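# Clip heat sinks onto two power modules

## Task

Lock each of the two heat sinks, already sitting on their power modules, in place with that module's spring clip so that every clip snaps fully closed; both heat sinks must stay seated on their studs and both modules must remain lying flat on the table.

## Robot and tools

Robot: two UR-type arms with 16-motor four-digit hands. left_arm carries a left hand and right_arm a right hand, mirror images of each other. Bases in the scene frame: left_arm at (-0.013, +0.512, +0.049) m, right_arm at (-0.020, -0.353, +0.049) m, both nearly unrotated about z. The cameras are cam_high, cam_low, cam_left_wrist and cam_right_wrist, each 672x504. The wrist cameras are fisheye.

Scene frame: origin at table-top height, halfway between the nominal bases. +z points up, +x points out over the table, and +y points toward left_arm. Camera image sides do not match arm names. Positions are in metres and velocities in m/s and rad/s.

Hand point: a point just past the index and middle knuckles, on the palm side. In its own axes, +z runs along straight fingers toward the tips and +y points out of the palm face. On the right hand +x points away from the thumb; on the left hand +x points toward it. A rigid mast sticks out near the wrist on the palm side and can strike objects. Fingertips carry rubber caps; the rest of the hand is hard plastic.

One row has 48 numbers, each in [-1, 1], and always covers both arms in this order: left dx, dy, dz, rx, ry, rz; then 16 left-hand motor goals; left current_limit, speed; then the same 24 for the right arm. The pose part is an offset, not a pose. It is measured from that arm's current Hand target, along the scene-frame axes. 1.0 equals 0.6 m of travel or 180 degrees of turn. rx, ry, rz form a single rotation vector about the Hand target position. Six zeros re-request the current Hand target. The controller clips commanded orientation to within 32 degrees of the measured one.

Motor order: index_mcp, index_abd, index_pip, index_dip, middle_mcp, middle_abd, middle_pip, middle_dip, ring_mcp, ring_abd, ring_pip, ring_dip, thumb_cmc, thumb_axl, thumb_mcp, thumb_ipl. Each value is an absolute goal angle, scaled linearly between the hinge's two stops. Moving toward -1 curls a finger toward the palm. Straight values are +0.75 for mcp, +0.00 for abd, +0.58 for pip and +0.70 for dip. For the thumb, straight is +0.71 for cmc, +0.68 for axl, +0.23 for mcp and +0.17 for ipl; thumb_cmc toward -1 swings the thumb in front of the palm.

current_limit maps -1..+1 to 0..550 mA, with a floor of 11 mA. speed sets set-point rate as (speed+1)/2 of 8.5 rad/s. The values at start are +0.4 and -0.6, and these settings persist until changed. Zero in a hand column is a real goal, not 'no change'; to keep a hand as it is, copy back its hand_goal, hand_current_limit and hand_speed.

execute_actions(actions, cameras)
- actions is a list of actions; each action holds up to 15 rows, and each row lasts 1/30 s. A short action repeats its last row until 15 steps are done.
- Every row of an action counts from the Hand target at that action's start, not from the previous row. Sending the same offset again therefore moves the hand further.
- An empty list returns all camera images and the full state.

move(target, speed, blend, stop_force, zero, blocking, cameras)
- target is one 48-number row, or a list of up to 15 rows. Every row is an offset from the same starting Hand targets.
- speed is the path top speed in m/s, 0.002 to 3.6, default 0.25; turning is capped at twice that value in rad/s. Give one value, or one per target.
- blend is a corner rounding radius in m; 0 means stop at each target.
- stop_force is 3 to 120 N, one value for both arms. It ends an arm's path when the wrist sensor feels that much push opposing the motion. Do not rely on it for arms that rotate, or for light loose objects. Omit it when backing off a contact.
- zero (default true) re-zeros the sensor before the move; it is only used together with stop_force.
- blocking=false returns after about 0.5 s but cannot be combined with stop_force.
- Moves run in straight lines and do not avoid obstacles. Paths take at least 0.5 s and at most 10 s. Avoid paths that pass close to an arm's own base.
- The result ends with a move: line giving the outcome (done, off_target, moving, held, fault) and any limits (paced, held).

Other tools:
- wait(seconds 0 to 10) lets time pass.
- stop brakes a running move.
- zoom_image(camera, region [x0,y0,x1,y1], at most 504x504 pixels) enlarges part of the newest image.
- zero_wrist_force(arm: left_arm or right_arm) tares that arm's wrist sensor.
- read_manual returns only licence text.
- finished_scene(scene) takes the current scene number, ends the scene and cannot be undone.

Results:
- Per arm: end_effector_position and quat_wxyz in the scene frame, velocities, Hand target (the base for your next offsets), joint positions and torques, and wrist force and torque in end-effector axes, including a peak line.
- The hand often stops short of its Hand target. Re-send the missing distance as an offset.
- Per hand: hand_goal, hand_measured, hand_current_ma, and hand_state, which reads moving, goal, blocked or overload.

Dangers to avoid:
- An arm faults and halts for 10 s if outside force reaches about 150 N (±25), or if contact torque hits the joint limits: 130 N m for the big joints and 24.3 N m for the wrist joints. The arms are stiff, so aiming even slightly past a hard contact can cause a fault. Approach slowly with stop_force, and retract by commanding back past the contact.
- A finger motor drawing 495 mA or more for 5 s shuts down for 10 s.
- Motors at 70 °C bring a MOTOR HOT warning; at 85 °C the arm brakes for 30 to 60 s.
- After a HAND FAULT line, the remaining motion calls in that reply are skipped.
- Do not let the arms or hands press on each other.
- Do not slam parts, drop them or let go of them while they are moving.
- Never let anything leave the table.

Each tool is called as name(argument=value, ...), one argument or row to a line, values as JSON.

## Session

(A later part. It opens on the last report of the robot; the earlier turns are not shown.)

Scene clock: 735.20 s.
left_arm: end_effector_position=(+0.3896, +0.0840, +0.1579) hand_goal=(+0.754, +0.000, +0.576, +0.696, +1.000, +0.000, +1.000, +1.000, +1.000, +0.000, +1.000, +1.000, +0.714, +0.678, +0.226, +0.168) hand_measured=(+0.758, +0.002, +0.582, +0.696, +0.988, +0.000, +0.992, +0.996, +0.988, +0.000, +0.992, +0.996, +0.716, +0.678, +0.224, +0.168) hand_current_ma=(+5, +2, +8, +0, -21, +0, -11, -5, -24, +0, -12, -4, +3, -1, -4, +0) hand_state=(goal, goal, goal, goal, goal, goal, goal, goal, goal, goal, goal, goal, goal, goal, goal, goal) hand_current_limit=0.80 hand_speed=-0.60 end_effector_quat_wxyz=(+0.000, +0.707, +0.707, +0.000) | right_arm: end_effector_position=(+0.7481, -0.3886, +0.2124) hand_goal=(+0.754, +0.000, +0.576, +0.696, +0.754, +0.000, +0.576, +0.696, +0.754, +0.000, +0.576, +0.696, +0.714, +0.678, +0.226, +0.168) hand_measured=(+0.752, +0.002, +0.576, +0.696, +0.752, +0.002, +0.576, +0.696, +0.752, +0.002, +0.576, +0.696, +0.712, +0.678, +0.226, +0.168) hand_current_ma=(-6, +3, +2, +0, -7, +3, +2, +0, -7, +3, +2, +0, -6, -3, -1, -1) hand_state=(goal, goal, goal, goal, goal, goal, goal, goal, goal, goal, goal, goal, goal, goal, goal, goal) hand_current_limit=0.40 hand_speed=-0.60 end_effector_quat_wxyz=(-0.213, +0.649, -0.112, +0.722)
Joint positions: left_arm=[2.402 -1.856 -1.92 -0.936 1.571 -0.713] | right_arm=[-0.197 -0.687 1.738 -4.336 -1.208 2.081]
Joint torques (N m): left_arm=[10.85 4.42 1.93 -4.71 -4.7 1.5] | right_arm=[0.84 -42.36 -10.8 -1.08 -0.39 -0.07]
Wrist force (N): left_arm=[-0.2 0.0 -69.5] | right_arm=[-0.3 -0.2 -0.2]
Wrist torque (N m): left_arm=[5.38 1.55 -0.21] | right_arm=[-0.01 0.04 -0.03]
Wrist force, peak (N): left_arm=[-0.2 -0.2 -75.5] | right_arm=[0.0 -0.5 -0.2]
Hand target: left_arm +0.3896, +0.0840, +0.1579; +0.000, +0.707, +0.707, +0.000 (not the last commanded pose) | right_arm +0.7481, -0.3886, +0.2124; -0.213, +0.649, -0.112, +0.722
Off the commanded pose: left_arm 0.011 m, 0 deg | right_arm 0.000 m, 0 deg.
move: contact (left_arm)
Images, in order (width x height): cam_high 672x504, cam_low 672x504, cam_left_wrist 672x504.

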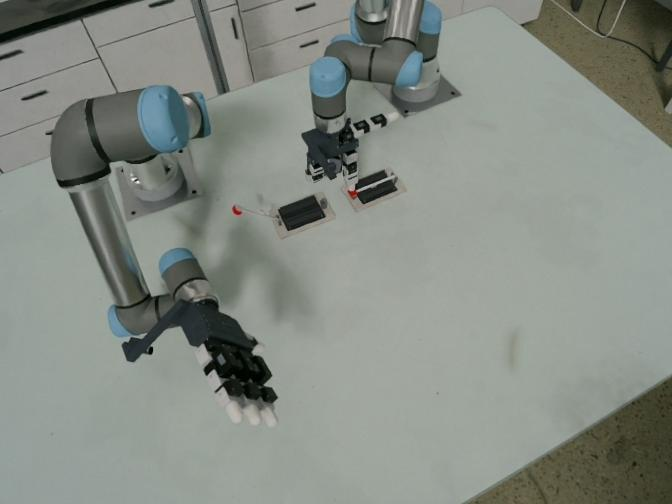

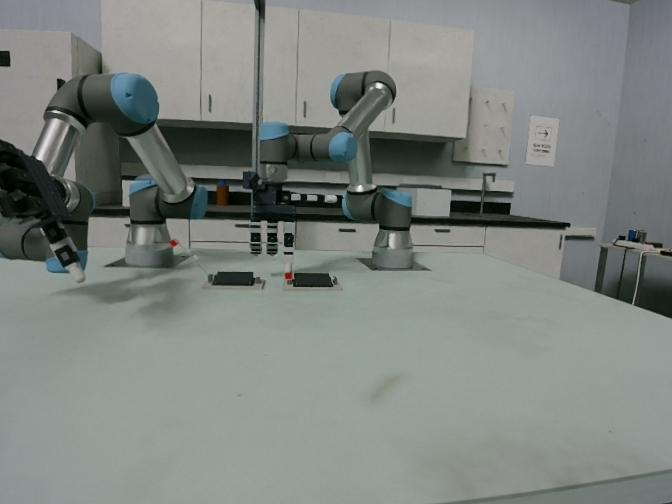

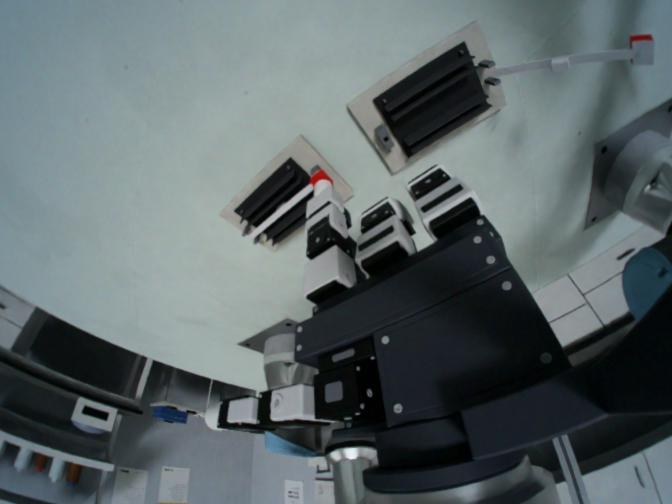

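move(
  target=[0,0,0.09,0,0,0,0.754,0,0.576,0.696,1,0,1,1,1,0,1,1,0.714,0.678,0.226,0.168,0.8,-0.6,0,0,0,0,0,0,0.754,0,0.576,0.696,0.754,0,0.576,0.696,0.754,0,0.576,0.696,0.714,0.678,0.226,0.168,0.4,-0.6],
  speed=0.08,
  cameras=["cam_high","cam_low","cam_left_wrist"],
)

zoom_image(
  camera="cam_low",
  region=[270, 240, 350, 300],
)

zoom_image(
  camera="cam_high",
  region=[320, 130, 420, 230],
)

zoom_image(
  camera="cam_left_wrist",
  region=[212, 90, 372, 250],
)

Scene clock: 744.40 s.
left_arm: end_effector_position=(+0.3896, +0.0840, +0.2118) hand_goal=(+0.754, +0.000, +0.576, +0.696, +1.000, +0.000, +1.000, +1.000, +1.000, +0.000, +1.000, +1.000, +0.714, +0.678, +0.226, +0.168) hand_measured=(+0.754, -0.002, +0.578, +0.696, +0.988, +0.000, +0.992, +0.996, +0.988, +0.000, +0.992, +0.996, +0.716, +0.678, +0.224, +0.168) hand_current_ma=(+0, -2, +3, +0, -21, +0, -11, -5, -24, +0, -12, -4, +3, -1, -4, +0) hand_state=(goal, goal, goal, goal, goal, goal, goal, goal, goal, goal, goal, goal, goal, goal, goal, goal) hand_current_limit=0.80 hand_speed=-0.60 end_effector_quat_wxyz=(+0.000, +0.707, +0.707, +0.000) | right_arm: end_effector_position=(+0.7481, -0.3886, +0.2124) hand_goal=(+0.754, +0.000, +0.576, +0.696, +0.754, +0.000, +0.576, +0.696, +0.754, +0.000, +0.576, +0.696, +0.714, +0.678, +0.226, +0.168) hand_measured=(+0.752, +0.002, +0.576, +0.696, +0.752, +0.002, +0.576, +0.696, +0.752, +0.002, +0.576, +0.696, +0.712, +0.678, +0.226, +0.168) hand_current_ma=(-6, +3, +2, +0, -7, +3, +2, +0, -7, +3, +2, +0, -6, -3, -1, -1) hand_state=(goal, goal, goal, goal, goal, goal, goal, goal, goal, goal, goal, goal, goal, goal, goal, goal) hand_current_limit=0.40 hand_speed=-0.60 end_effector_quat_wxyz=(-0.213, +0.649, -0.112, +0.722)
Joint positions: left_arm=[2.402 -1.785 -1.851 -1.076 1.571 -0.713] | right_arm=[-0.197 -0.687 1.738 -4.336 -1.208 2.081]
Joint torques (N m): left_arm=[3.02 36.5 29.79 0.2 1 0.88] | right_arm=[0.19 -41.6 -11.57 -1.19 -0.45 -0.03]
Wrist force (N): left_arm=[0.0 0.3 0.0] | right_arm=[-0.3 -0.5 0.0]
Wrist torque (N m): left_arm=[-0.08 0.00 -0.18] | right_arm=[-0.06 0.04 -0.04]
Wrist force, peak (N): left_arm=[-0.1 -0.1 -69.8] | right_arm=[-0.3 -0.5 0.0]
Hand target: left_arm +0.3896, +0.0840, +0.2119; +0.000, +0.707, +0.707, +0.000 | right_arm +0.7481, -0.3886, +0.2124; -0.213, +0.649, -0.112, +0.722
Off the commanded pose: left_arm 0.000 m, 0 deg | right_arm 0.000 m, 0 deg.
move: done
Images, in order (width x height): cam_high 672x504, cam_low 672x504, cam_left_wrist 672x504.

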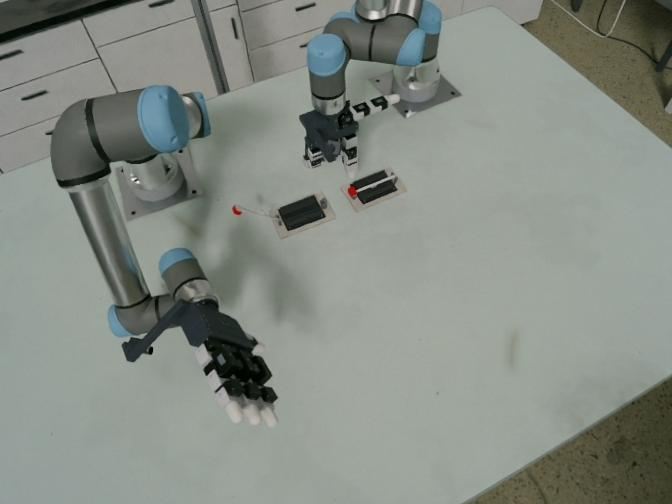

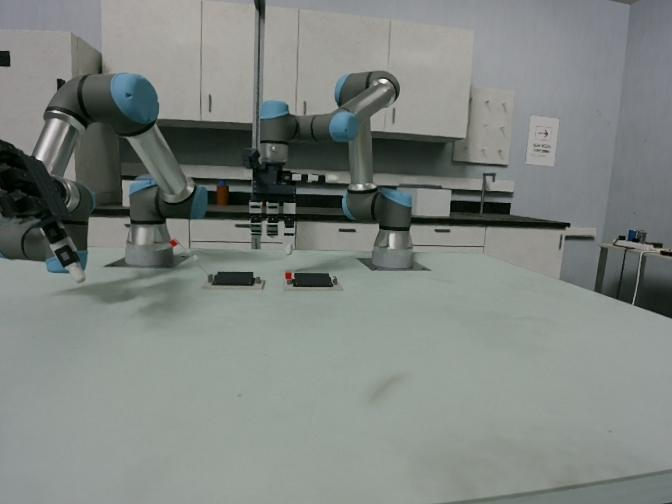

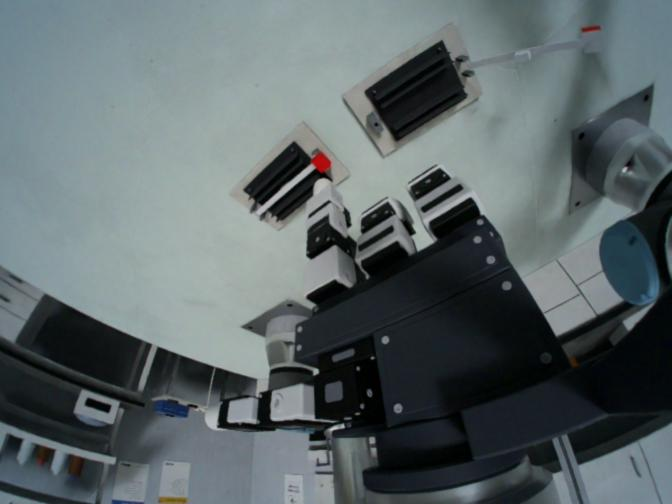

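Scaled by 6.300 from the camera's 672x504 image, which has a finer 960x720 frame.

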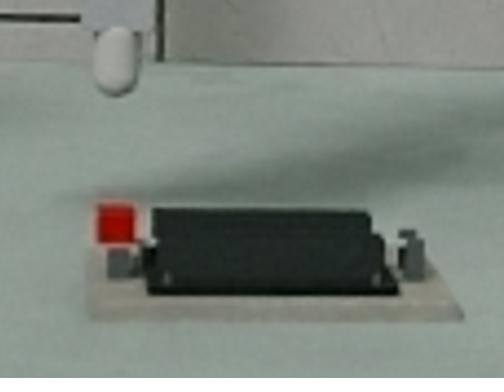

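Scaled by 5.040 from the camera's 672x504 image, which has a finer 960x720 frame.

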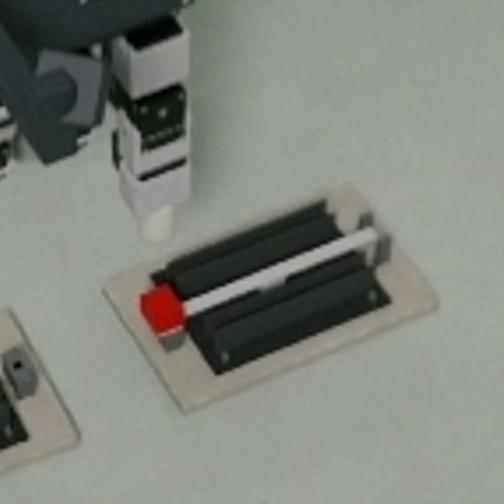

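Scaled by 3.150 from the camera's 672x504 image, which has a finer 960x720 frame.

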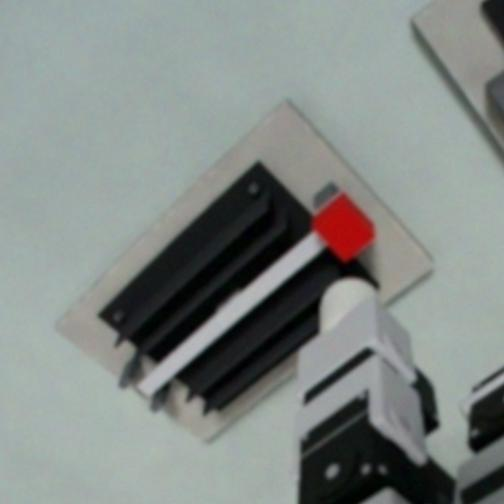

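wait(
  seconds=1,
  cameras=["cam_high","cam_low","cam_left_wrist"],
)

zoom_image(
  camera="cam_low",
  region=[270, 240, 350, 300],
)

zoom_image(
  camera="cam_high",
  region=[340, 160, 410, 212],
)

Scene clock: 751.50 s.
left_arm: end_effector_position=(+0.3896, +0.0840, +0.2119) hand_goal=(+0.754, +0.000, +0.576, +0.696, +1.000, +0.000, +1.000, +1.000, +1.000, +0.000, +1.000, +1.000, +0.714, +0.678, +0.226, +0.168) hand_measured=(+0.754, -0.002, +0.578, +0.696, +0.988, +0.000, +0.992, +0.996, +0.988, +0.000, +0.992, +0.996, +0.716, +0.678, +0.224, +0.168) hand_current_ma=(+0, -2, +3, +0, -21, +0, -11, -5, -24, +0, -12, -4, +3, -1, -4, +0) hand_state=(goal, goal, goal, goal, goal, goal, goal, goal, goal, goal, goal, goal, goal, goal, goal, goal) hand_current_limit=0.80 hand_speed=-0.60 end_effector_quat_wxyz=(+0.000, +0.707, +0.707, +0.000) | right_arm: end_effector_position=(+0.7481, -0.3886, +0.2124) hand_goal=(+0.754, +0.000, +0.576, +0.696, +0.754, +0.000, +0.576, +0.696, +0.754, +0.000, +0.576, +0.696, +0.714, +0.678, +0.226, +0.168) hand_measured=(+0.752, +0.002, +0.576, +0.696, +0.752, +0.002, +0.576, +0.696, +0.752, +0.002, +0.576, +0.696, +0.712, +0.678, +0.226, +0.168) hand_current_ma=(-6, +3, +2, +0, -7, +3, +2, +0, -7, +3, +2, +0, -6, -3, -1, -1) hand_state=(goal, goal, goal, goal, goal, goal, goal, goal, goal, goal, goal, goal, goal, goal, goal, goal) hand_current_limit=0.40 hand_speed=-0.60 end_effector_quat_wxyz=(-0.213, +0.649, -0.112, +0.722)
Joint positions: left_arm=[2.402 -1.784 -1.851 -1.077 1.571 -0.713] | right_arm=[-0.197 -0.687 1.738 -4.336 -1.208 2.081]
Joint torques (N m): left_arm=[2.66 36.67 28.77 0.15 -2.74 0.92] | right_arm=[1.55 -41.85 -11.45 -1.11 -0.49 -0.24]
Wrist force (N): left_arm=[0.2 0.6 0.0] | right_arm=[-0.1 -0.5 -0.2]
Wrist torque (N m): left_arm=[-0.05 -0.01 -0.17] | right_arm=[-0.04 0.01 -0.03]
Wrist force, peak (N): left_arm=[0.0 0.7 0.1] | right_arm=[-0.1 -0.5 -0.2]
Hand target: left_arm +0.3896, +0.0840, +0.2119; +0.000, +0.707, +0.707, +0.000 | right_arm +0.7481, -0.3886, +0.2124; -0.213, +0.649, -0.112, +0.722
Off the commanded pose: left_arm 0.000 m, 0 deg | right_arm 0.000 m, 0 deg.
wait: 1.00 s; at rest from the start
Images, in order (width x height): cam_high 672x504, cam_low 672x504, cam_left_wrist 672x504.

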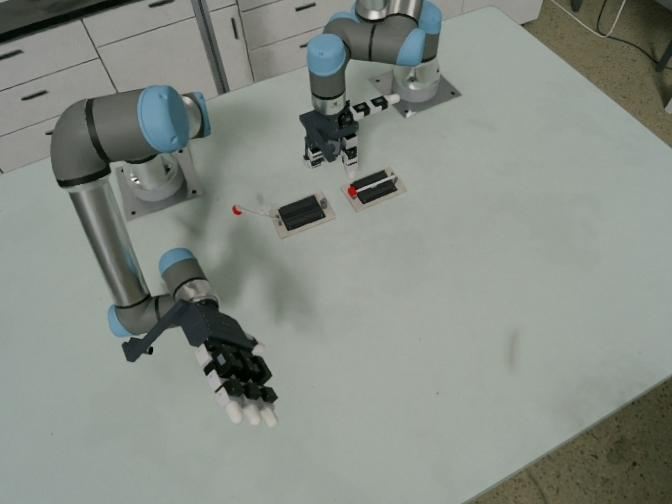

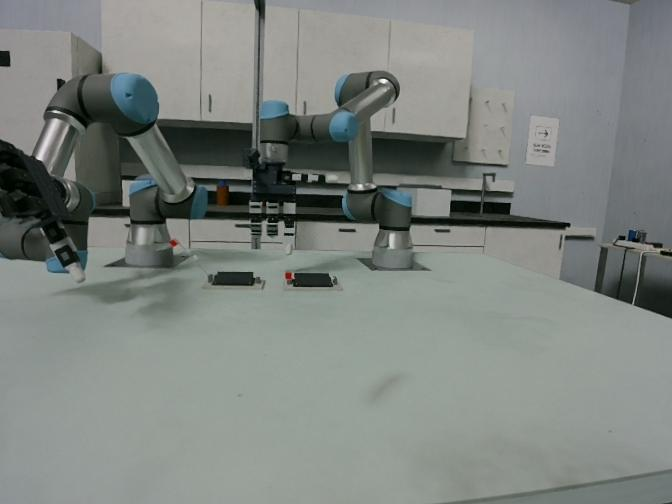

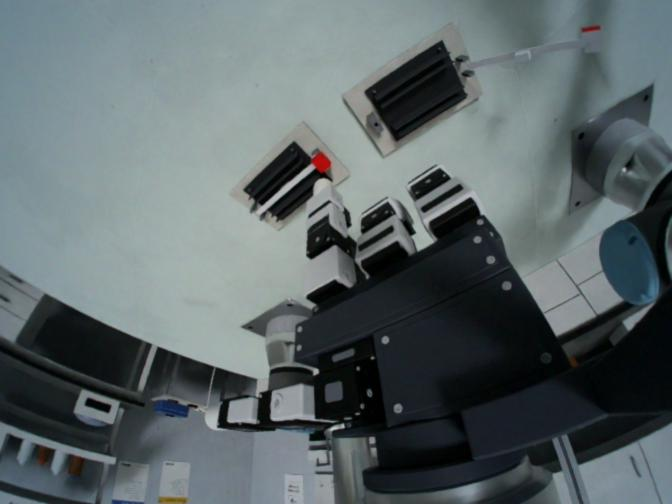

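Scaled by 6.300 from the camera's 672x504 image, which has a finer 960x720 frame.

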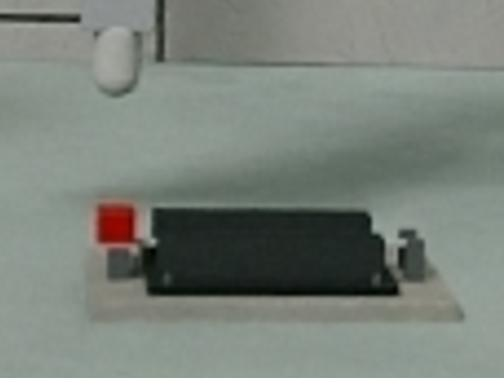

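Scaled by 7.200 from the camera's 672x504 image, which has a finer 960x720 frame.

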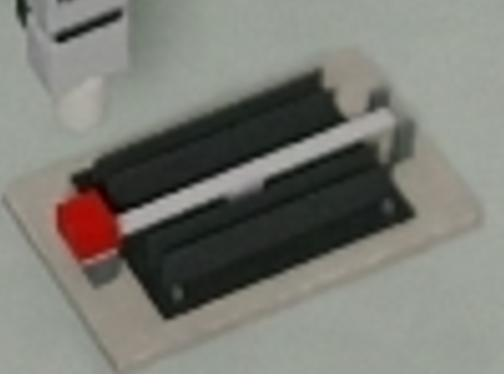

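move(
  target=[0,0.46,0.247,0,0,0,0.754,0,0.576,0.696,1,0,1,1,1,0,1,1,0.714,0.678,0.226,0.168,0.4,-0.6,-0.6,0.2695,0.1993,-0.5373,0.2925,0.4373,0.754,0,0.576,0.696,1,0,1,1,1,0,1,1,0.714,0.678,0.226,0.168,0.8,-0.6],
  speed=0.25,
  cameras=["cam_high","cam_low","cam_right_wrist"],
)

zoom_image(
  camera="cam_low",
  region=[140, 190, 240, 300],
)

zoom_image(
  camera="cam_high",
  region=[190, 140, 340, 250],
)

zoom_image(
  camera="cam_right_wrist",
  region=[182, 50, 432, 250],
)

Scene clock: 792.40 s.
left_arm: end_effector_position=(+0.3896, +0.3599, +0.3601) hand_goal=(+0.754, +0.000, +0.576, +0.696, +1.000, +0.000, +1.000, +1.000, +1.000, +0.000, +1.000, +1.000, +0.714, +0.678, +0.226, +0.168) hand_measured=(+0.754, -0.002, +0.578, +0.696, +0.988, +0.000, +0.992, +0.996, +0.988, +0.000, +0.992, +0.996, +0.716, +0.678, +0.224, +0.168) hand_current_ma=(+0, -2, +3, +0, -21, +0, -11, -5, -24, +0, -12, -4, +3, -1, -4, +0) hand_state=(goal, goal, goal, goal, goal, goal, goal, goal, goal, goal, goal, goal, goal, goal, goal, goal) hand_current_limit=0.40 hand_speed=-0.60 end_effector_quat_wxyz=(+0.000, +0.707, +0.707, +0.000) | right_arm: end_effector_position=(+0.3881, -0.2269, +0.3320) hand_goal=(+0.754, +0.000, +0.576, +0.696, +1.000, +0.000, +1.000, +1.000, +1.000, +0.000, +1.000, +1.000, +0.714, +0.678, +0.226, +0.168) hand_measured=(+0.752, +0.002, +0.576, +0.696, +0.992, +0.002, +0.996, +0.998, +0.992, +0.002, +0.996, +0.998, +0.712, +0.678, +0.224, +0.168) hand_current_ma=(-7, +4, +2, +0, -28, +3, -13, -9, -28, +3, -12, -10, -4, -3, -11, -1) hand_state=(goal, goal, goal, goal, goal, goal, goal, goal, goal, goal, goal, goal, goal, goal, goal, goal) hand_current_limit=0.80 hand_speed=-0.60 end_effector_quat_wxyz=(+0.000, +0.708, +0.707, +0.000)
Joint positions: left_arm=[2.988 -1.2 -1.988 -1.523 1.57 -0.127] | right_arm=[0.101 -1.957 2.069 -1.683 -1.57 0.049]
Joint torques (N m): left_arm=[10.71 14.6 31.11 0.34 -3.16 1.22] | right_arm=[6.82 -0.13 -28.2 0.42 -1.95 1.69]
Wrist force (N): left_arm=[0.1 0.2 0.5] | right_arm=[-2.7 -0.3 -3.6]
Wrist torque (N m): left_arm=[-0.15 -0.04 -0.17] | right_arm=[0.41 0.65 -0.42]
Wrist force, peak (N): left_arm=[0.3 0.3 0.7] | right_arm=[-2.8 0.0 -3.7]
Hand target: left_arm +0.3896, +0.3600, +0.3601; +0.000, +0.707, +0.707, +0.000 | right_arm +0.3881, -0.2269, +0.3320; +0.000, +0.708, +0.707, +0.000
Off the commanded pose: left_arm 0.000 m, 0 deg | right_arm 0.000 m, 0 deg.
move: done
Images, in order (width x height): cam_high 672x504, cam_low 672x504, cam_right_wrist 672x504.

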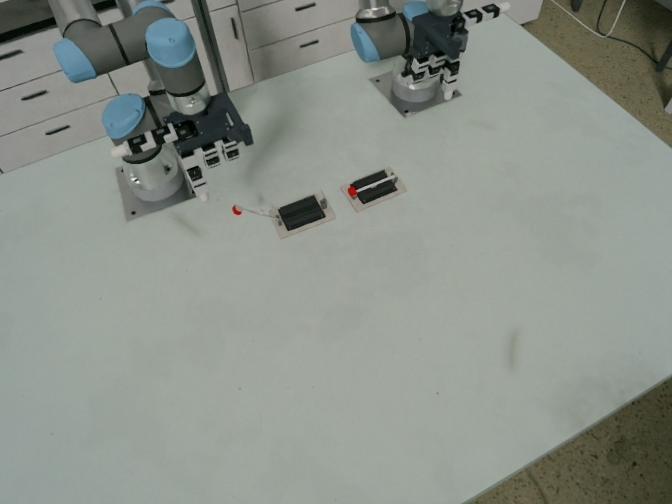

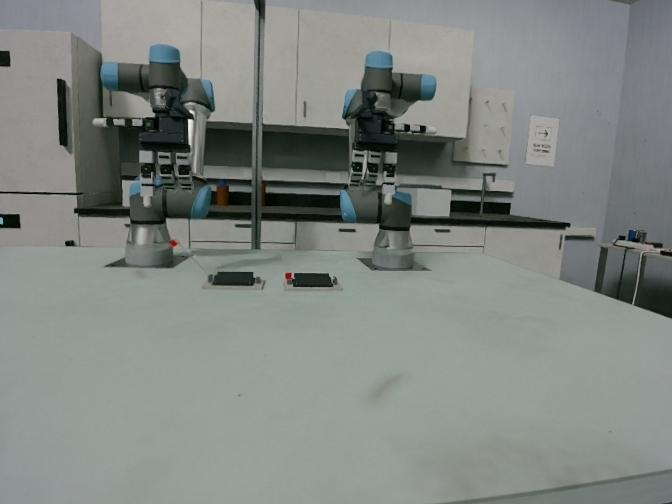

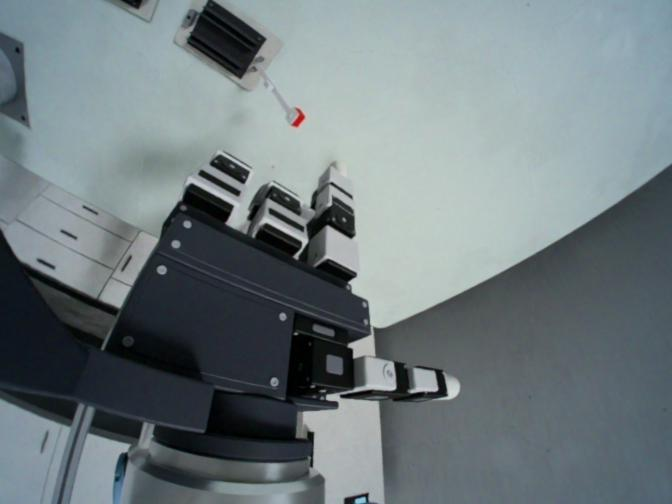

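Scaled by 4.582 from the camera's 672x504 image, which has a finer 960x720 frame.

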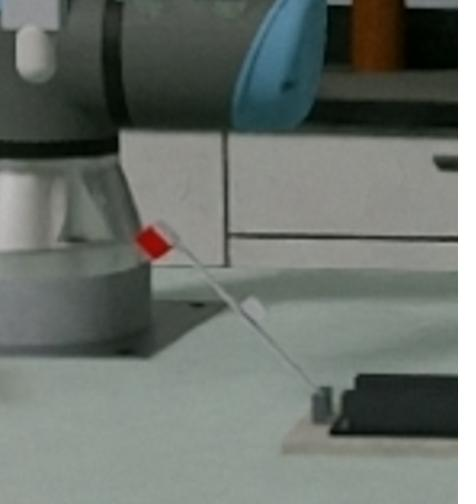

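Scaled by 3.360 from the camera's 672x504 image, which has a finer 960x720 frame.

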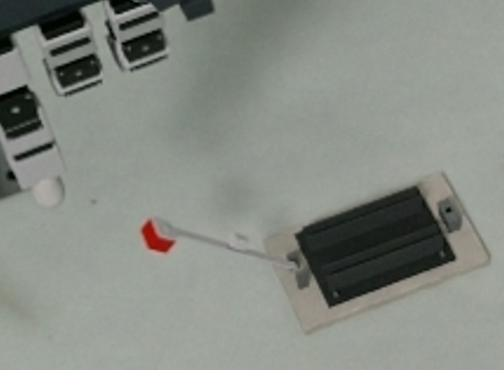

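Scaled by 2.016 from the camera's 672x504 image, which has a finer 960x720 frame.

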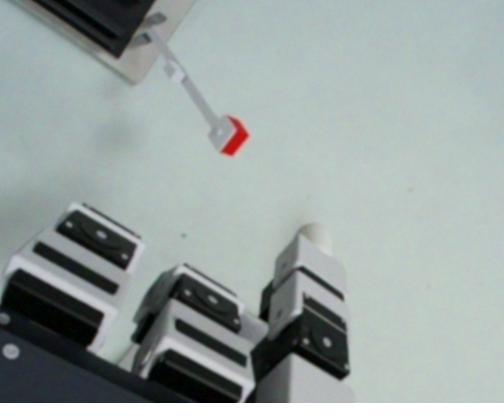

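move(
  target=[0,0,0,0,0,0,0.754,0,0.576,0.696,1,0,1,1,1,0,1,1,0.714,0.678,0.226,0.168,0.4,-0.6,-0.0252,0.0415,-0.185,0,0,0,0.754,0,0.576,0.696,1,0,1,1,1,0,1,1,0.714,0.678,0.226,0.168,0.8,-0.6],
  speed=0.1,
  cameras=["cam_high","cam_low","cam_right_wrist"],
)

zoom_image(
  camera="cam_low",
  region=[140, 200, 240, 300],
)

zoom_image(
  camera="cam_high",
  region=[190, 150, 290, 250],
)

zoom_image(
  camera="cam_right_wrist",
  region=[232, 50, 432, 250],
)

Scene clock: 838.57 s.
left_arm: end_effector_position=(+0.3896, +0.3600, +0.3601) hand_goal=(+0.754, +0.000, +0.576, +0.696, +1.000, +0.000, +1.000, +1.000, +1.000, +0.000, +1.000, +1.000, +0.714, +0.678, +0.226, +0.168) hand_measured=(+0.754, -0.002, +0.578, +0.696, +0.988, +0.000, +0.992, +0.996, +0.988, +0.000, +0.992, +0.996, +0.716, +0.678, +0.224, +0.168) hand_current_ma=(+0, -2, +3, +0, -21, +0, -11, -5, -24, +0, -12, -4, +3, -1, -4, +0) hand_state=(goal, goal, goal, goal, goal, goal, goal, goal, goal, goal, goal, goal, goal, goal, goal, goal) hand_current_limit=0.40 hand_speed=-0.60 end_effector_quat_wxyz=(+0.000, +0.707, +0.707, +0.000) | right_arm: end_effector_position=(+0.3729, -0.2020, +0.2211) hand_goal=(+0.754, +0.000, +0.576, +0.696, +1.000, +0.000, +1.000, +1.000, +1.000, +0.000, +1.000, +1.000, +0.714, +0.678, +0.226, +0.168) hand_measured=(+0.752, +0.002, +0.576, +0.696, +0.992, +0.002, +0.996, +0.998, +0.992, +0.002, +0.996, +0.998, +0.712, +0.678, +0.224, +0.168) hand_current_ma=(-7, +4, +2, +0, -28, +3, -13, -9, -28, +3, -12, -10, -4, -3, -12, -1) hand_state=(goal, goal, goal, goal, goal, goal, goal, goal, goal, goal, goal, goal, goal, goal, goal, goal) hand_current_limit=0.80 hand_speed=-0.60 end_effector_quat_wxyz=(+0.000, +0.708, +0.707, +0.000)
Joint positions: left_arm=[2.988 -1.2 -1.988 -1.523 1.57 -0.126] | right_arm=[0.181 -1.876 2.314 -2.009 -1.57 0.128]
Joint torques (N m): left_arm=[11.19 14.57 30.83 0.35 -3.12 1.51] | right_arm=[7.56 -1.32 -13.54 -4.37 -2 1.71]
Wrist force (N): left_arm=[0.3 0.3 0.4] | right_arm=[-2.8 -0.8 -3.6]
Wrist torque (N m): left_arm=[-0.13 -0.06 -0.15] | right_arm=[0.36 0.66 -0.46]
Wrist force, peak (N): left_arm=[0.4 0.2 0.6] | right_arm=[-3.4 -0.3 -3.7]
Hand target: left_arm +0.3896, +0.3600, +0.3601; +0.000, +0.707, +0.707, +0.000 | right_arm +0.3729, -0.2020, +0.2210; +0.000, +0.708, +0.707, +0.000
Off the commanded pose: left_arm 0.000 m, 0 deg | right_arm 0.000 m, 0 deg.
move: done
Images, in order (width x height): cam_high 672x504, cam_low 672x504, cam_right_wrist 672x504.

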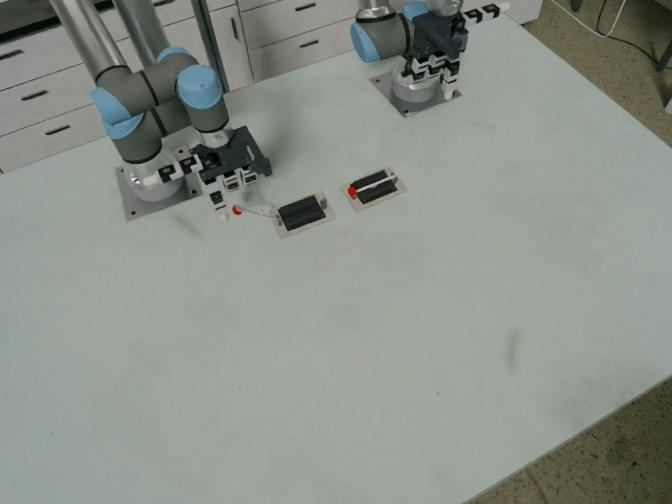

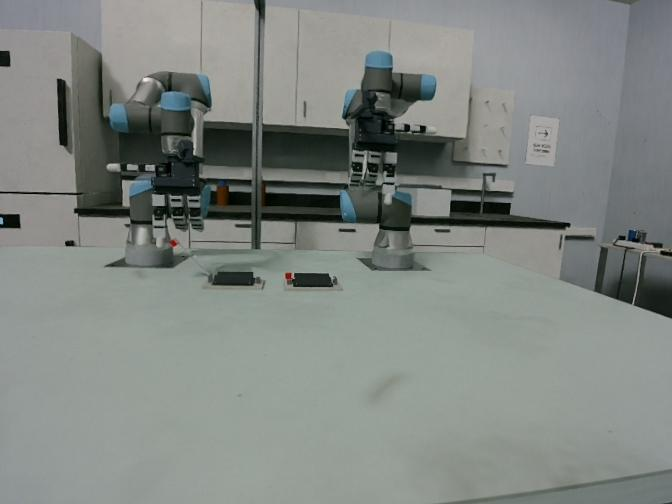

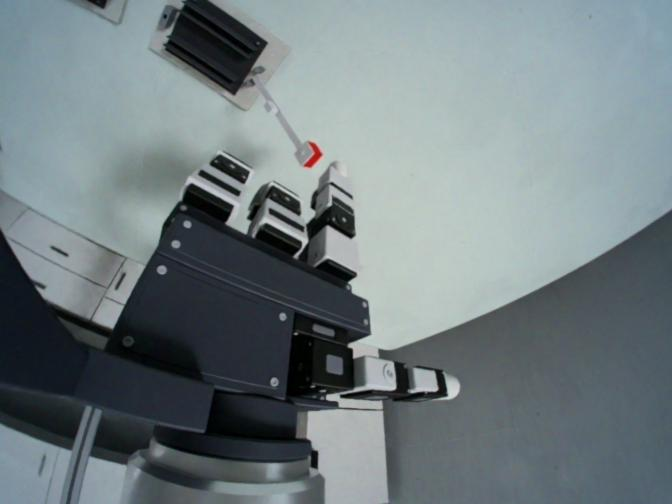

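Scaled by 5.040 from the camera's 672x504 image, which has a finer 960x720 frame.

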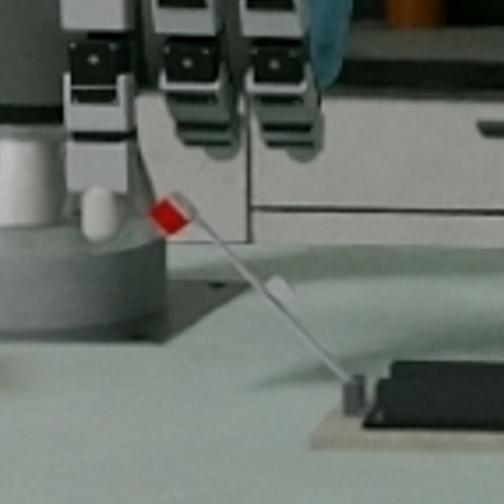

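Scaled by 5.040 from the camera's 672x504 image, which has a finer 960x720 frame.

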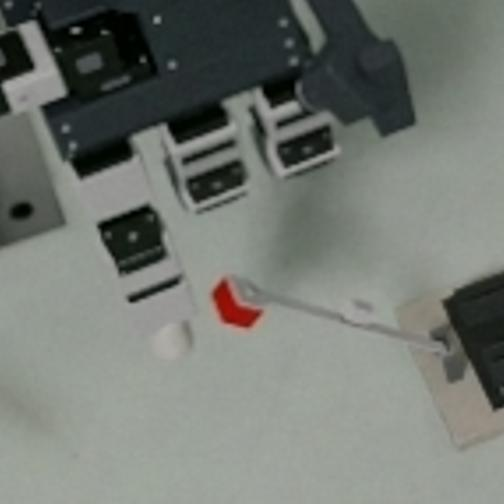

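Scaled by 2.520 from the camera's 672x504 image, which has a finer 960x720 frame.

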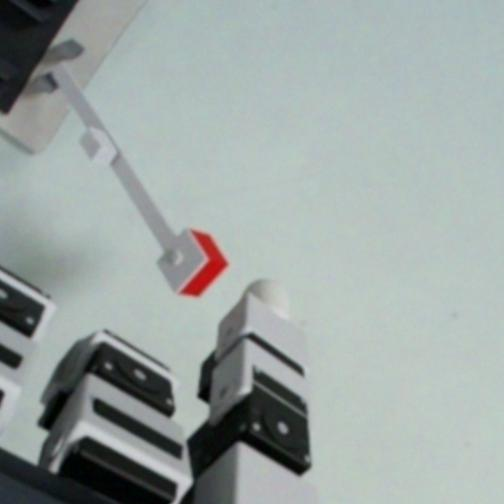

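move(
  target=[
    [0,0,0,0,0,0,0.754,0,0.576,0.696,1,0,1,1,1,0,1,1,0.714,0.678,0.226,0.168,0.4,-0.6,0,0.0477,0.0165,0,0,0,0.754,0,0.576,0.696,1,0,1,1,1,0,1,1,0.714,0.678,0.226,0.168,0.8,-0.6],
    [0,0,0,0,0,0,0.754,0,0.576,0.696,1,0,1,1,1,0,1,1,0.714,0.678,0.226,0.168,0.4,-0.6,0,0.0798,0.0387,0,0,0,0.754,0,0.576,0.696,1,0,1,1,1,0,1,1,0.714,0.678,0.226,0.168,0.8,-0.6],
    [0,0,0,0,0,0,0.754,0,0.576,0.696,1,0,1,1,1,0,1,1,0.714,0.678,0.226,0.168,0.4,-0.6,0,0.1158,0.055,0,0,0,0.754,0,0.576,0.696,1,0,1,1,1,0,1,1,0.714,0.678,0.226,0.168,0.8,-0.6],
    [0,0,0,0,0,0,0.754,0,0.576,0.696,1,0,1,1,1,0,1,1,0.714,0.678,0.226,0.168,0.4,-0.6,0,0.1547,0.0667,0,0,0,0.754,0,0.576,0.696,1,0,1,1,1,0,1,1,0.714,0.678,0.226,0.168,0.8,-0.6],
    [0,0,0,0,0,0,0.754,0,0.576,0.696,1,0,1,1,1,0,1,1,0.714,0.678,0.226,0.168,0.4,-0.6,0,0.195,0.075,0,0,0,0.754,0,0.576,0.696,1,0,1,1,1,0,1,1,0.714,0.678,0.226,0.168,0.8,-0.6],
    [0,0,0,0,0,0,0.754,0,0.576,0.696,1,0,1,1,1,0,1,1,0.714,0.678,0.226,0.168,0.4,-0.6,0,0.234,0.0783,0,0,0,0.754,0,0.576,0.696,1,0,1,1,1,0,1,1,0.714,0.678,0.226,0.168,0.8,-0.6],
    [0,0,0,0,0,0,0.754,0,0.576,0.696,1,0,1,1,1,0,1,1,0.714,0.678,0.226,0.168,0.4,-0.6,0,0.2725,0.073,0,0,0,0.754,0,0.576,0.696,1,0,1,1,1,0,1,1,0.714,0.678,0.226,0.168,0.8,-0.6],
    [0,0,0,0,0,0,0.754,0,0.576,0.696,1,0,1,1,1,0,1,1,0.714,0.678,0.226,0.168,0.4,-0.6,0,0.3097,0.0612,0,0,0,0.754,0,0.576,0.696,1,0,1,1,1,0,1,1,0.714,0.678,0.226,0.168,0.8,-0.6],
    [0,0,0,0,0,0,0.754,0,0.576,0.696,1,0,1,1,1,0,1,1,0.714,0.678,0.226,0.168,0.4,-0.6,0,0.3442,0.043,0,0,0,0.754,0,0.576,0.696,1,0,1,1,1,0,1,1,0.714,0.678,0.226,0.168,0.8,-0.6],
    [0,0,0,0,0,0,0.754,0,0.576,0.696,1,0,1,1,1,0,1,1,0.714,0.678,0.226,0.168,0.4,-0.6,0,0.375,0.0192,0,0,0,0.754,0,0.576,0.696,1,0,1,1,1,0,1,1,0.714,0.678,0.226,0.168,0.8,-0.6],
  ],
  speed=0.05,
  blend=[0.008,0.008,0.008,0.008,0.008,0.008,0.008,0.008,0.008,0],
  stop_force=20,
  cameras=["cam_high","cam_low","cam_right_wrist"],
)

zoom_image(
  camera="cam_low",
  region=[190, 200, 290, 300],
)

zoom_image(
  camera="cam_high",
  region=[260, 140, 360, 240],
)

zoom_image(
  camera="cam_right_wrist",
  region=[242, 70, 442, 270],
)

Scene clock: 890.17 s.
left_arm: end_effector_position=(+0.3896, +0.3600, +0.3601) hand_goal=(+0.754, +0.000, +0.576, +0.696, +1.000, +0.000, +1.000, +1.000, +1.000, +0.000, +1.000, +1.000, +0.714, +0.678, +0.226, +0.168) hand_measured=(+0.754, -0.002, +0.578, +0.696, +0.988, +0.000, +0.992, +0.996, +0.988, +0.000, +0.992, +0.996, +0.716, +0.678, +0.224, +0.168) hand_current_ma=(+0, -2, +3, +0, -21, +0, -11, -5, -24, +0, -12, -4, +3, -1, -4, +0) hand_state=(goal, goal, goal, goal, goal, goal, goal, goal, goal, goal, goal, goal, goal, goal, goal, goal) hand_current_limit=0.40 hand_speed=-0.60 end_effector_quat_wxyz=(+0.000, +0.707, +0.707, +0.000) | right_arm: end_effector_position=(+0.3729, +0.0230, +0.2325) hand_goal=(+0.754, +0.000, +0.576, +0.696, +1.000, +0.000, +1.000, +1.000, +1.000, +0.000, +1.000, +1.000, +0.714, +0.678, +0.226, +0.168) hand_measured=(+0.752, +0.008, +0.576, +0.696, +0.992, +0.002, +0.996, +0.998, +0.992, +0.002, +0.996, +0.998, +0.712, +0.678, +0.224, +0.168) hand_current_ma=(-7, +24, +2, +0, -28, +3, -13, -9, -28, +3, -12, -10, -4, -3, -12, -1) hand_state=(goal, goal, goal, goal, goal, goal, goal, goal, goal, goal, goal, goal, goal, goal, goal, goal) hand_current_limit=0.80 hand_speed=-0.60 end_effector_quat_wxyz=(+0.000, +0.708, +0.707, +0.000)
Joint positions: left_arm=[2.988 -1.2 -1.988 -1.523 1.57 -0.126] | right_arm=[0.7 -1.491 1.949 -2.029 -1.57 0.647]
Joint torques (N m): left_arm=[10.83 14.07 30.98 0.42 -3.05 1.34] | right_arm=[7.67 -15.29 -27.29 -4.58 -2.02 1.56]
Wrist force (N): left_arm=[0.3 0.2 0.3] | right_arm=[-3.6 -0.7 -3.5]
Wrist torque (N m): left_arm=[-0.13 -0.07 -0.15] | right_arm=[0.39 0.71 -0.53]
Wrist force, peak (N): left_arm=[0.3 0.2 0.7] | right_arm=[-4.2 -0.1 -3.7]
Hand target: left_arm +0.3896, +0.3600, +0.3601; +0.000, +0.707, +0.707, +0.000 | right_arm +0.3729, +0.0230, +0.2325; +0.000, +0.708, +0.707, +0.000
Off the commanded pose: left_arm 0.000 m, 0 deg | right_arm 0.000 m, 0 deg.
move: done
Images, in order (width x height): cam_high 672x504, cam_low 672x504, cam_right_wrist 672x504.

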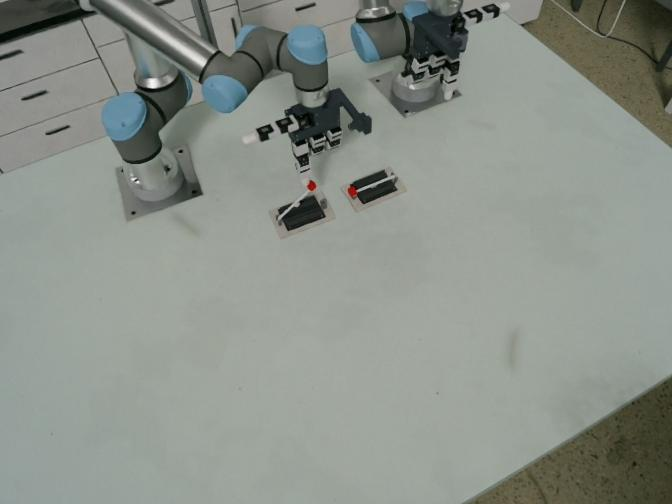

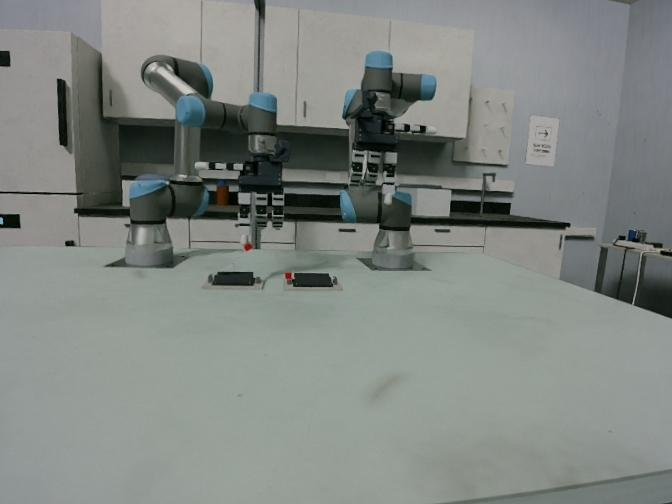

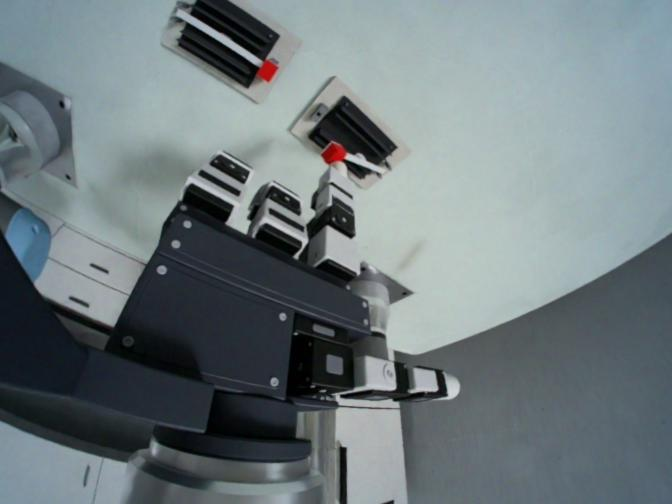

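Scaled by 5.040 from the camera's 672x504 image, which has a finer 960x720 frame.

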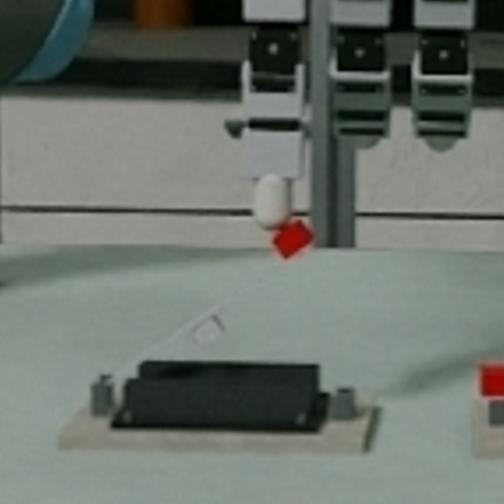

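Scaled by 5.040 from the camera's 672x504 image, which has a finer 960x720 frame.

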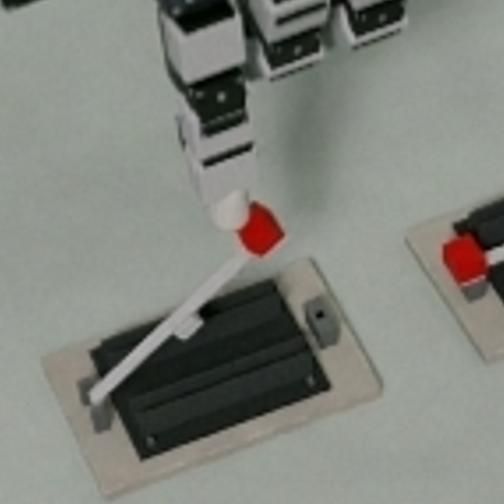

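Scaled by 2.520 from the camera's 672x504 image, which has a finer 960x720 frame.

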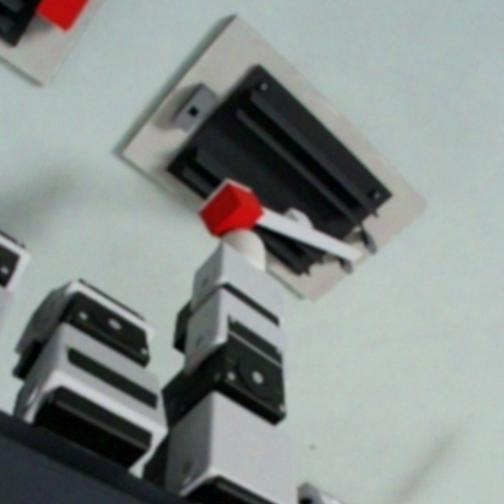

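move(
  target=[
    [0,0,0,0,0,0,0.754,0,0.576,0.696,1,0,1,1,1,0,1,1,0.714,0.678,0.226,0.168,0.4,-0.6,0,0.0262,-0.0288,0,0,0,0.754,0,0.576,0.696,1,0,1,1,1,0,1,1,0.714,0.678,0.226,0.168,0.8,-0.6],
    [0,0,0,0,0,0,0.754,0,0.576,0.696,1,0,1,1,1,0,1,1,0.714,0.678,0.226,0.168,0.4,-0.6,0,0.047,-0.0617,0,0,0,0.754,0,0.576,0.696,1,0,1,1,1,0,1,1,0.714,0.678,0.226,0.168,0.8,-0.6],
  ],
  speed=0.04,
  blend=[0.008, 0],
  stop_force=12,
  cameras=["all"],
)

zoom_image(
  camera="cam_low",
  region=[190, 200, 290, 300],
)

zoom_image(
  camera="cam_high",
  region=[260, 140, 360, 240],
)

Scene clock: 927.37 s.
left_arm: end_effector_position=(+0.3896, +0.3600, +0.3601) hand_goal=(+0.754, +0.000, +0.576, +0.696, +1.000, +0.000, +1.000, +1.000, +1.000, +0.000, +1.000, +1.000, +0.714, +0.678, +0.226, +0.168) hand_measured=(+0.754, -0.002, +0.578, +0.696, +0.988, +0.000, +0.992, +0.996, +0.988, +0.000, +0.992, +0.996, +0.716, +0.678, +0.224, +0.168) hand_current_ma=(+0, -2, +3, +0, -21, +0, -11, -5, -24, +0, -12, -4, +3, -1, -4, +0) hand_state=(goal, goal, goal, goal, goal, goal, goal, goal, goal, goal, goal, goal, goal, goal, goal, goal) hand_current_limit=0.40 hand_speed=-0.60 end_effector_quat_wxyz=(+0.000, +0.707, +0.707, +0.000) | right_arm: end_effector_position=(+0.3729, +0.0512, +0.1955) hand_goal=(+0.754, +0.000, +0.576, +0.696, +1.000, +0.000, +1.000, +1.000, +1.000, +0.000, +1.000, +1.000, +0.714, +0.678, +0.226, +0.168) hand_measured=(+0.752, +0.008, +0.576, +0.696, +0.992, +0.002, +0.996, +0.998, +0.992, +0.002, +0.996, +0.998, +0.712, +0.678, +0.224, +0.168) hand_current_ma=(-7, +23, +2, +0, -28, +3, -13, -9, -28, +3, -12, -10, -4, -3, -12, -1) hand_state=(goal, goal, goal, goal, goal, goal, goal, goal, goal, goal, goal, goal, goal, goal, goal, goal) hand_current_limit=0.80 hand_speed=-0.60 end_effector_quat_wxyz=(+0.000, +0.708, +0.707, +0.000)
Joint positions: left_arm=[2.988 -1.2 -1.988 -1.523 1.57 -0.126] | right_arm=[0.744 -1.394 1.944 -2.121 -1.57 0.692]
Joint torques (N m): left_arm=[10.81 13.68 31.04 0.39 -3.05 1.32] | right_arm=[8.33 -18.42 -25.71 -4.65 -1.85 1.69]
Wrist force (N): left_arm=[0.1 0.0 0.5] | right_arm=[-3.8 -0.6 -3.4]
Wrist torque (N m): left_arm=[-0.17 -0.03 -0.17] | right_arm=[0.39 0.72 -0.54]
Wrist force, peak (N): left_arm=[0.3 0.1 0.8] | right_arm=[-3.8 -0.8 -3.9]
Hand target: left_arm +0.3896, +0.3600, +0.3601; +0.000, +0.707, +0.707, +0.000 | right_arm +0.3729, +0.0512, +0.1955; +0.000, +0.708, +0.707, +0.000
Off the commanded pose: left_arm 0.000 m, 0 deg | right_arm 0.000 m, 0 deg.
move: done

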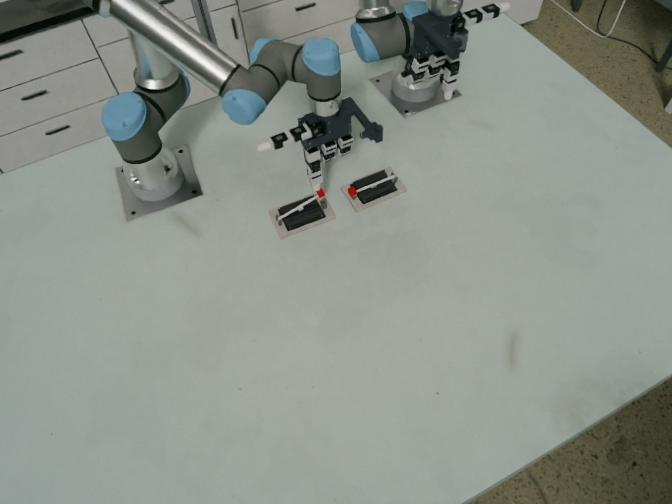

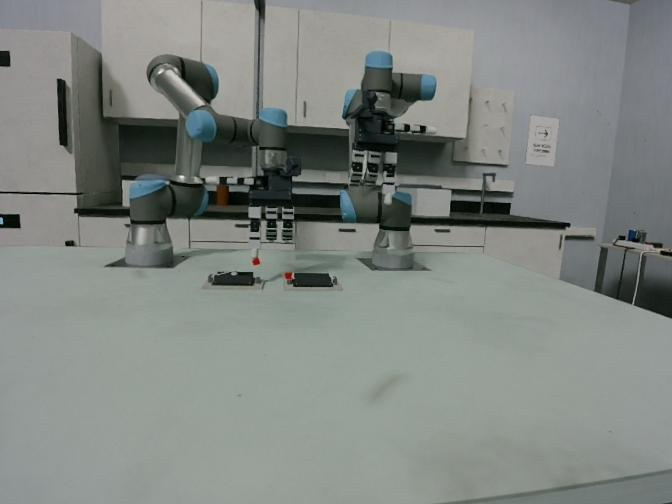

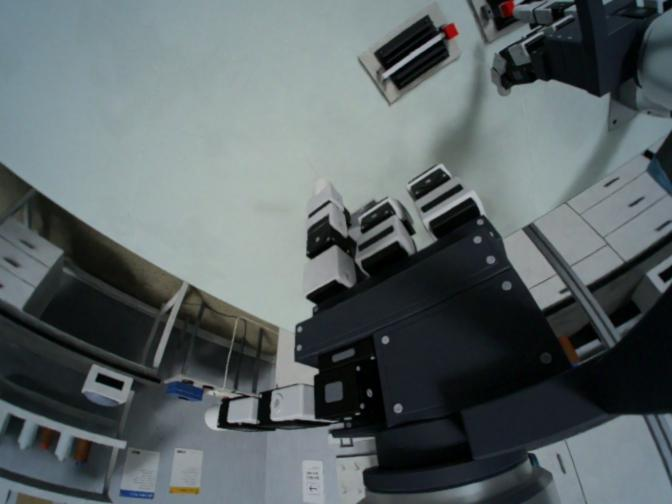

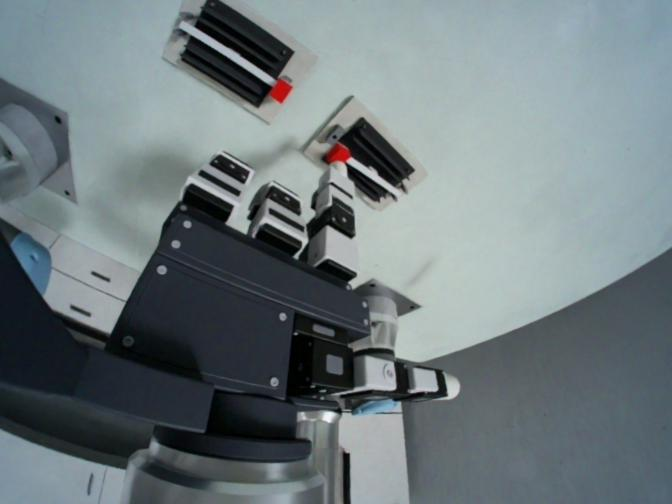

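Scaled by 5.040 from the camera's 672x504 image, which has a finer 960x720 frame.

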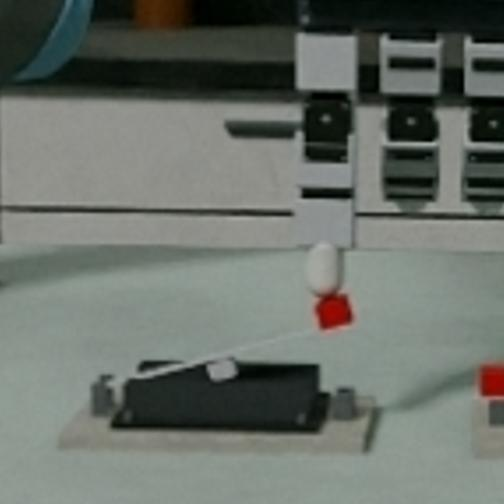

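Scaled by 5.040 from the camera's 672x504 image, which has a finer 960x720 frame.

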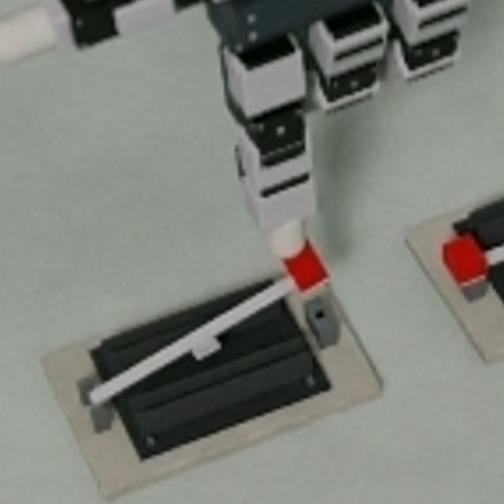

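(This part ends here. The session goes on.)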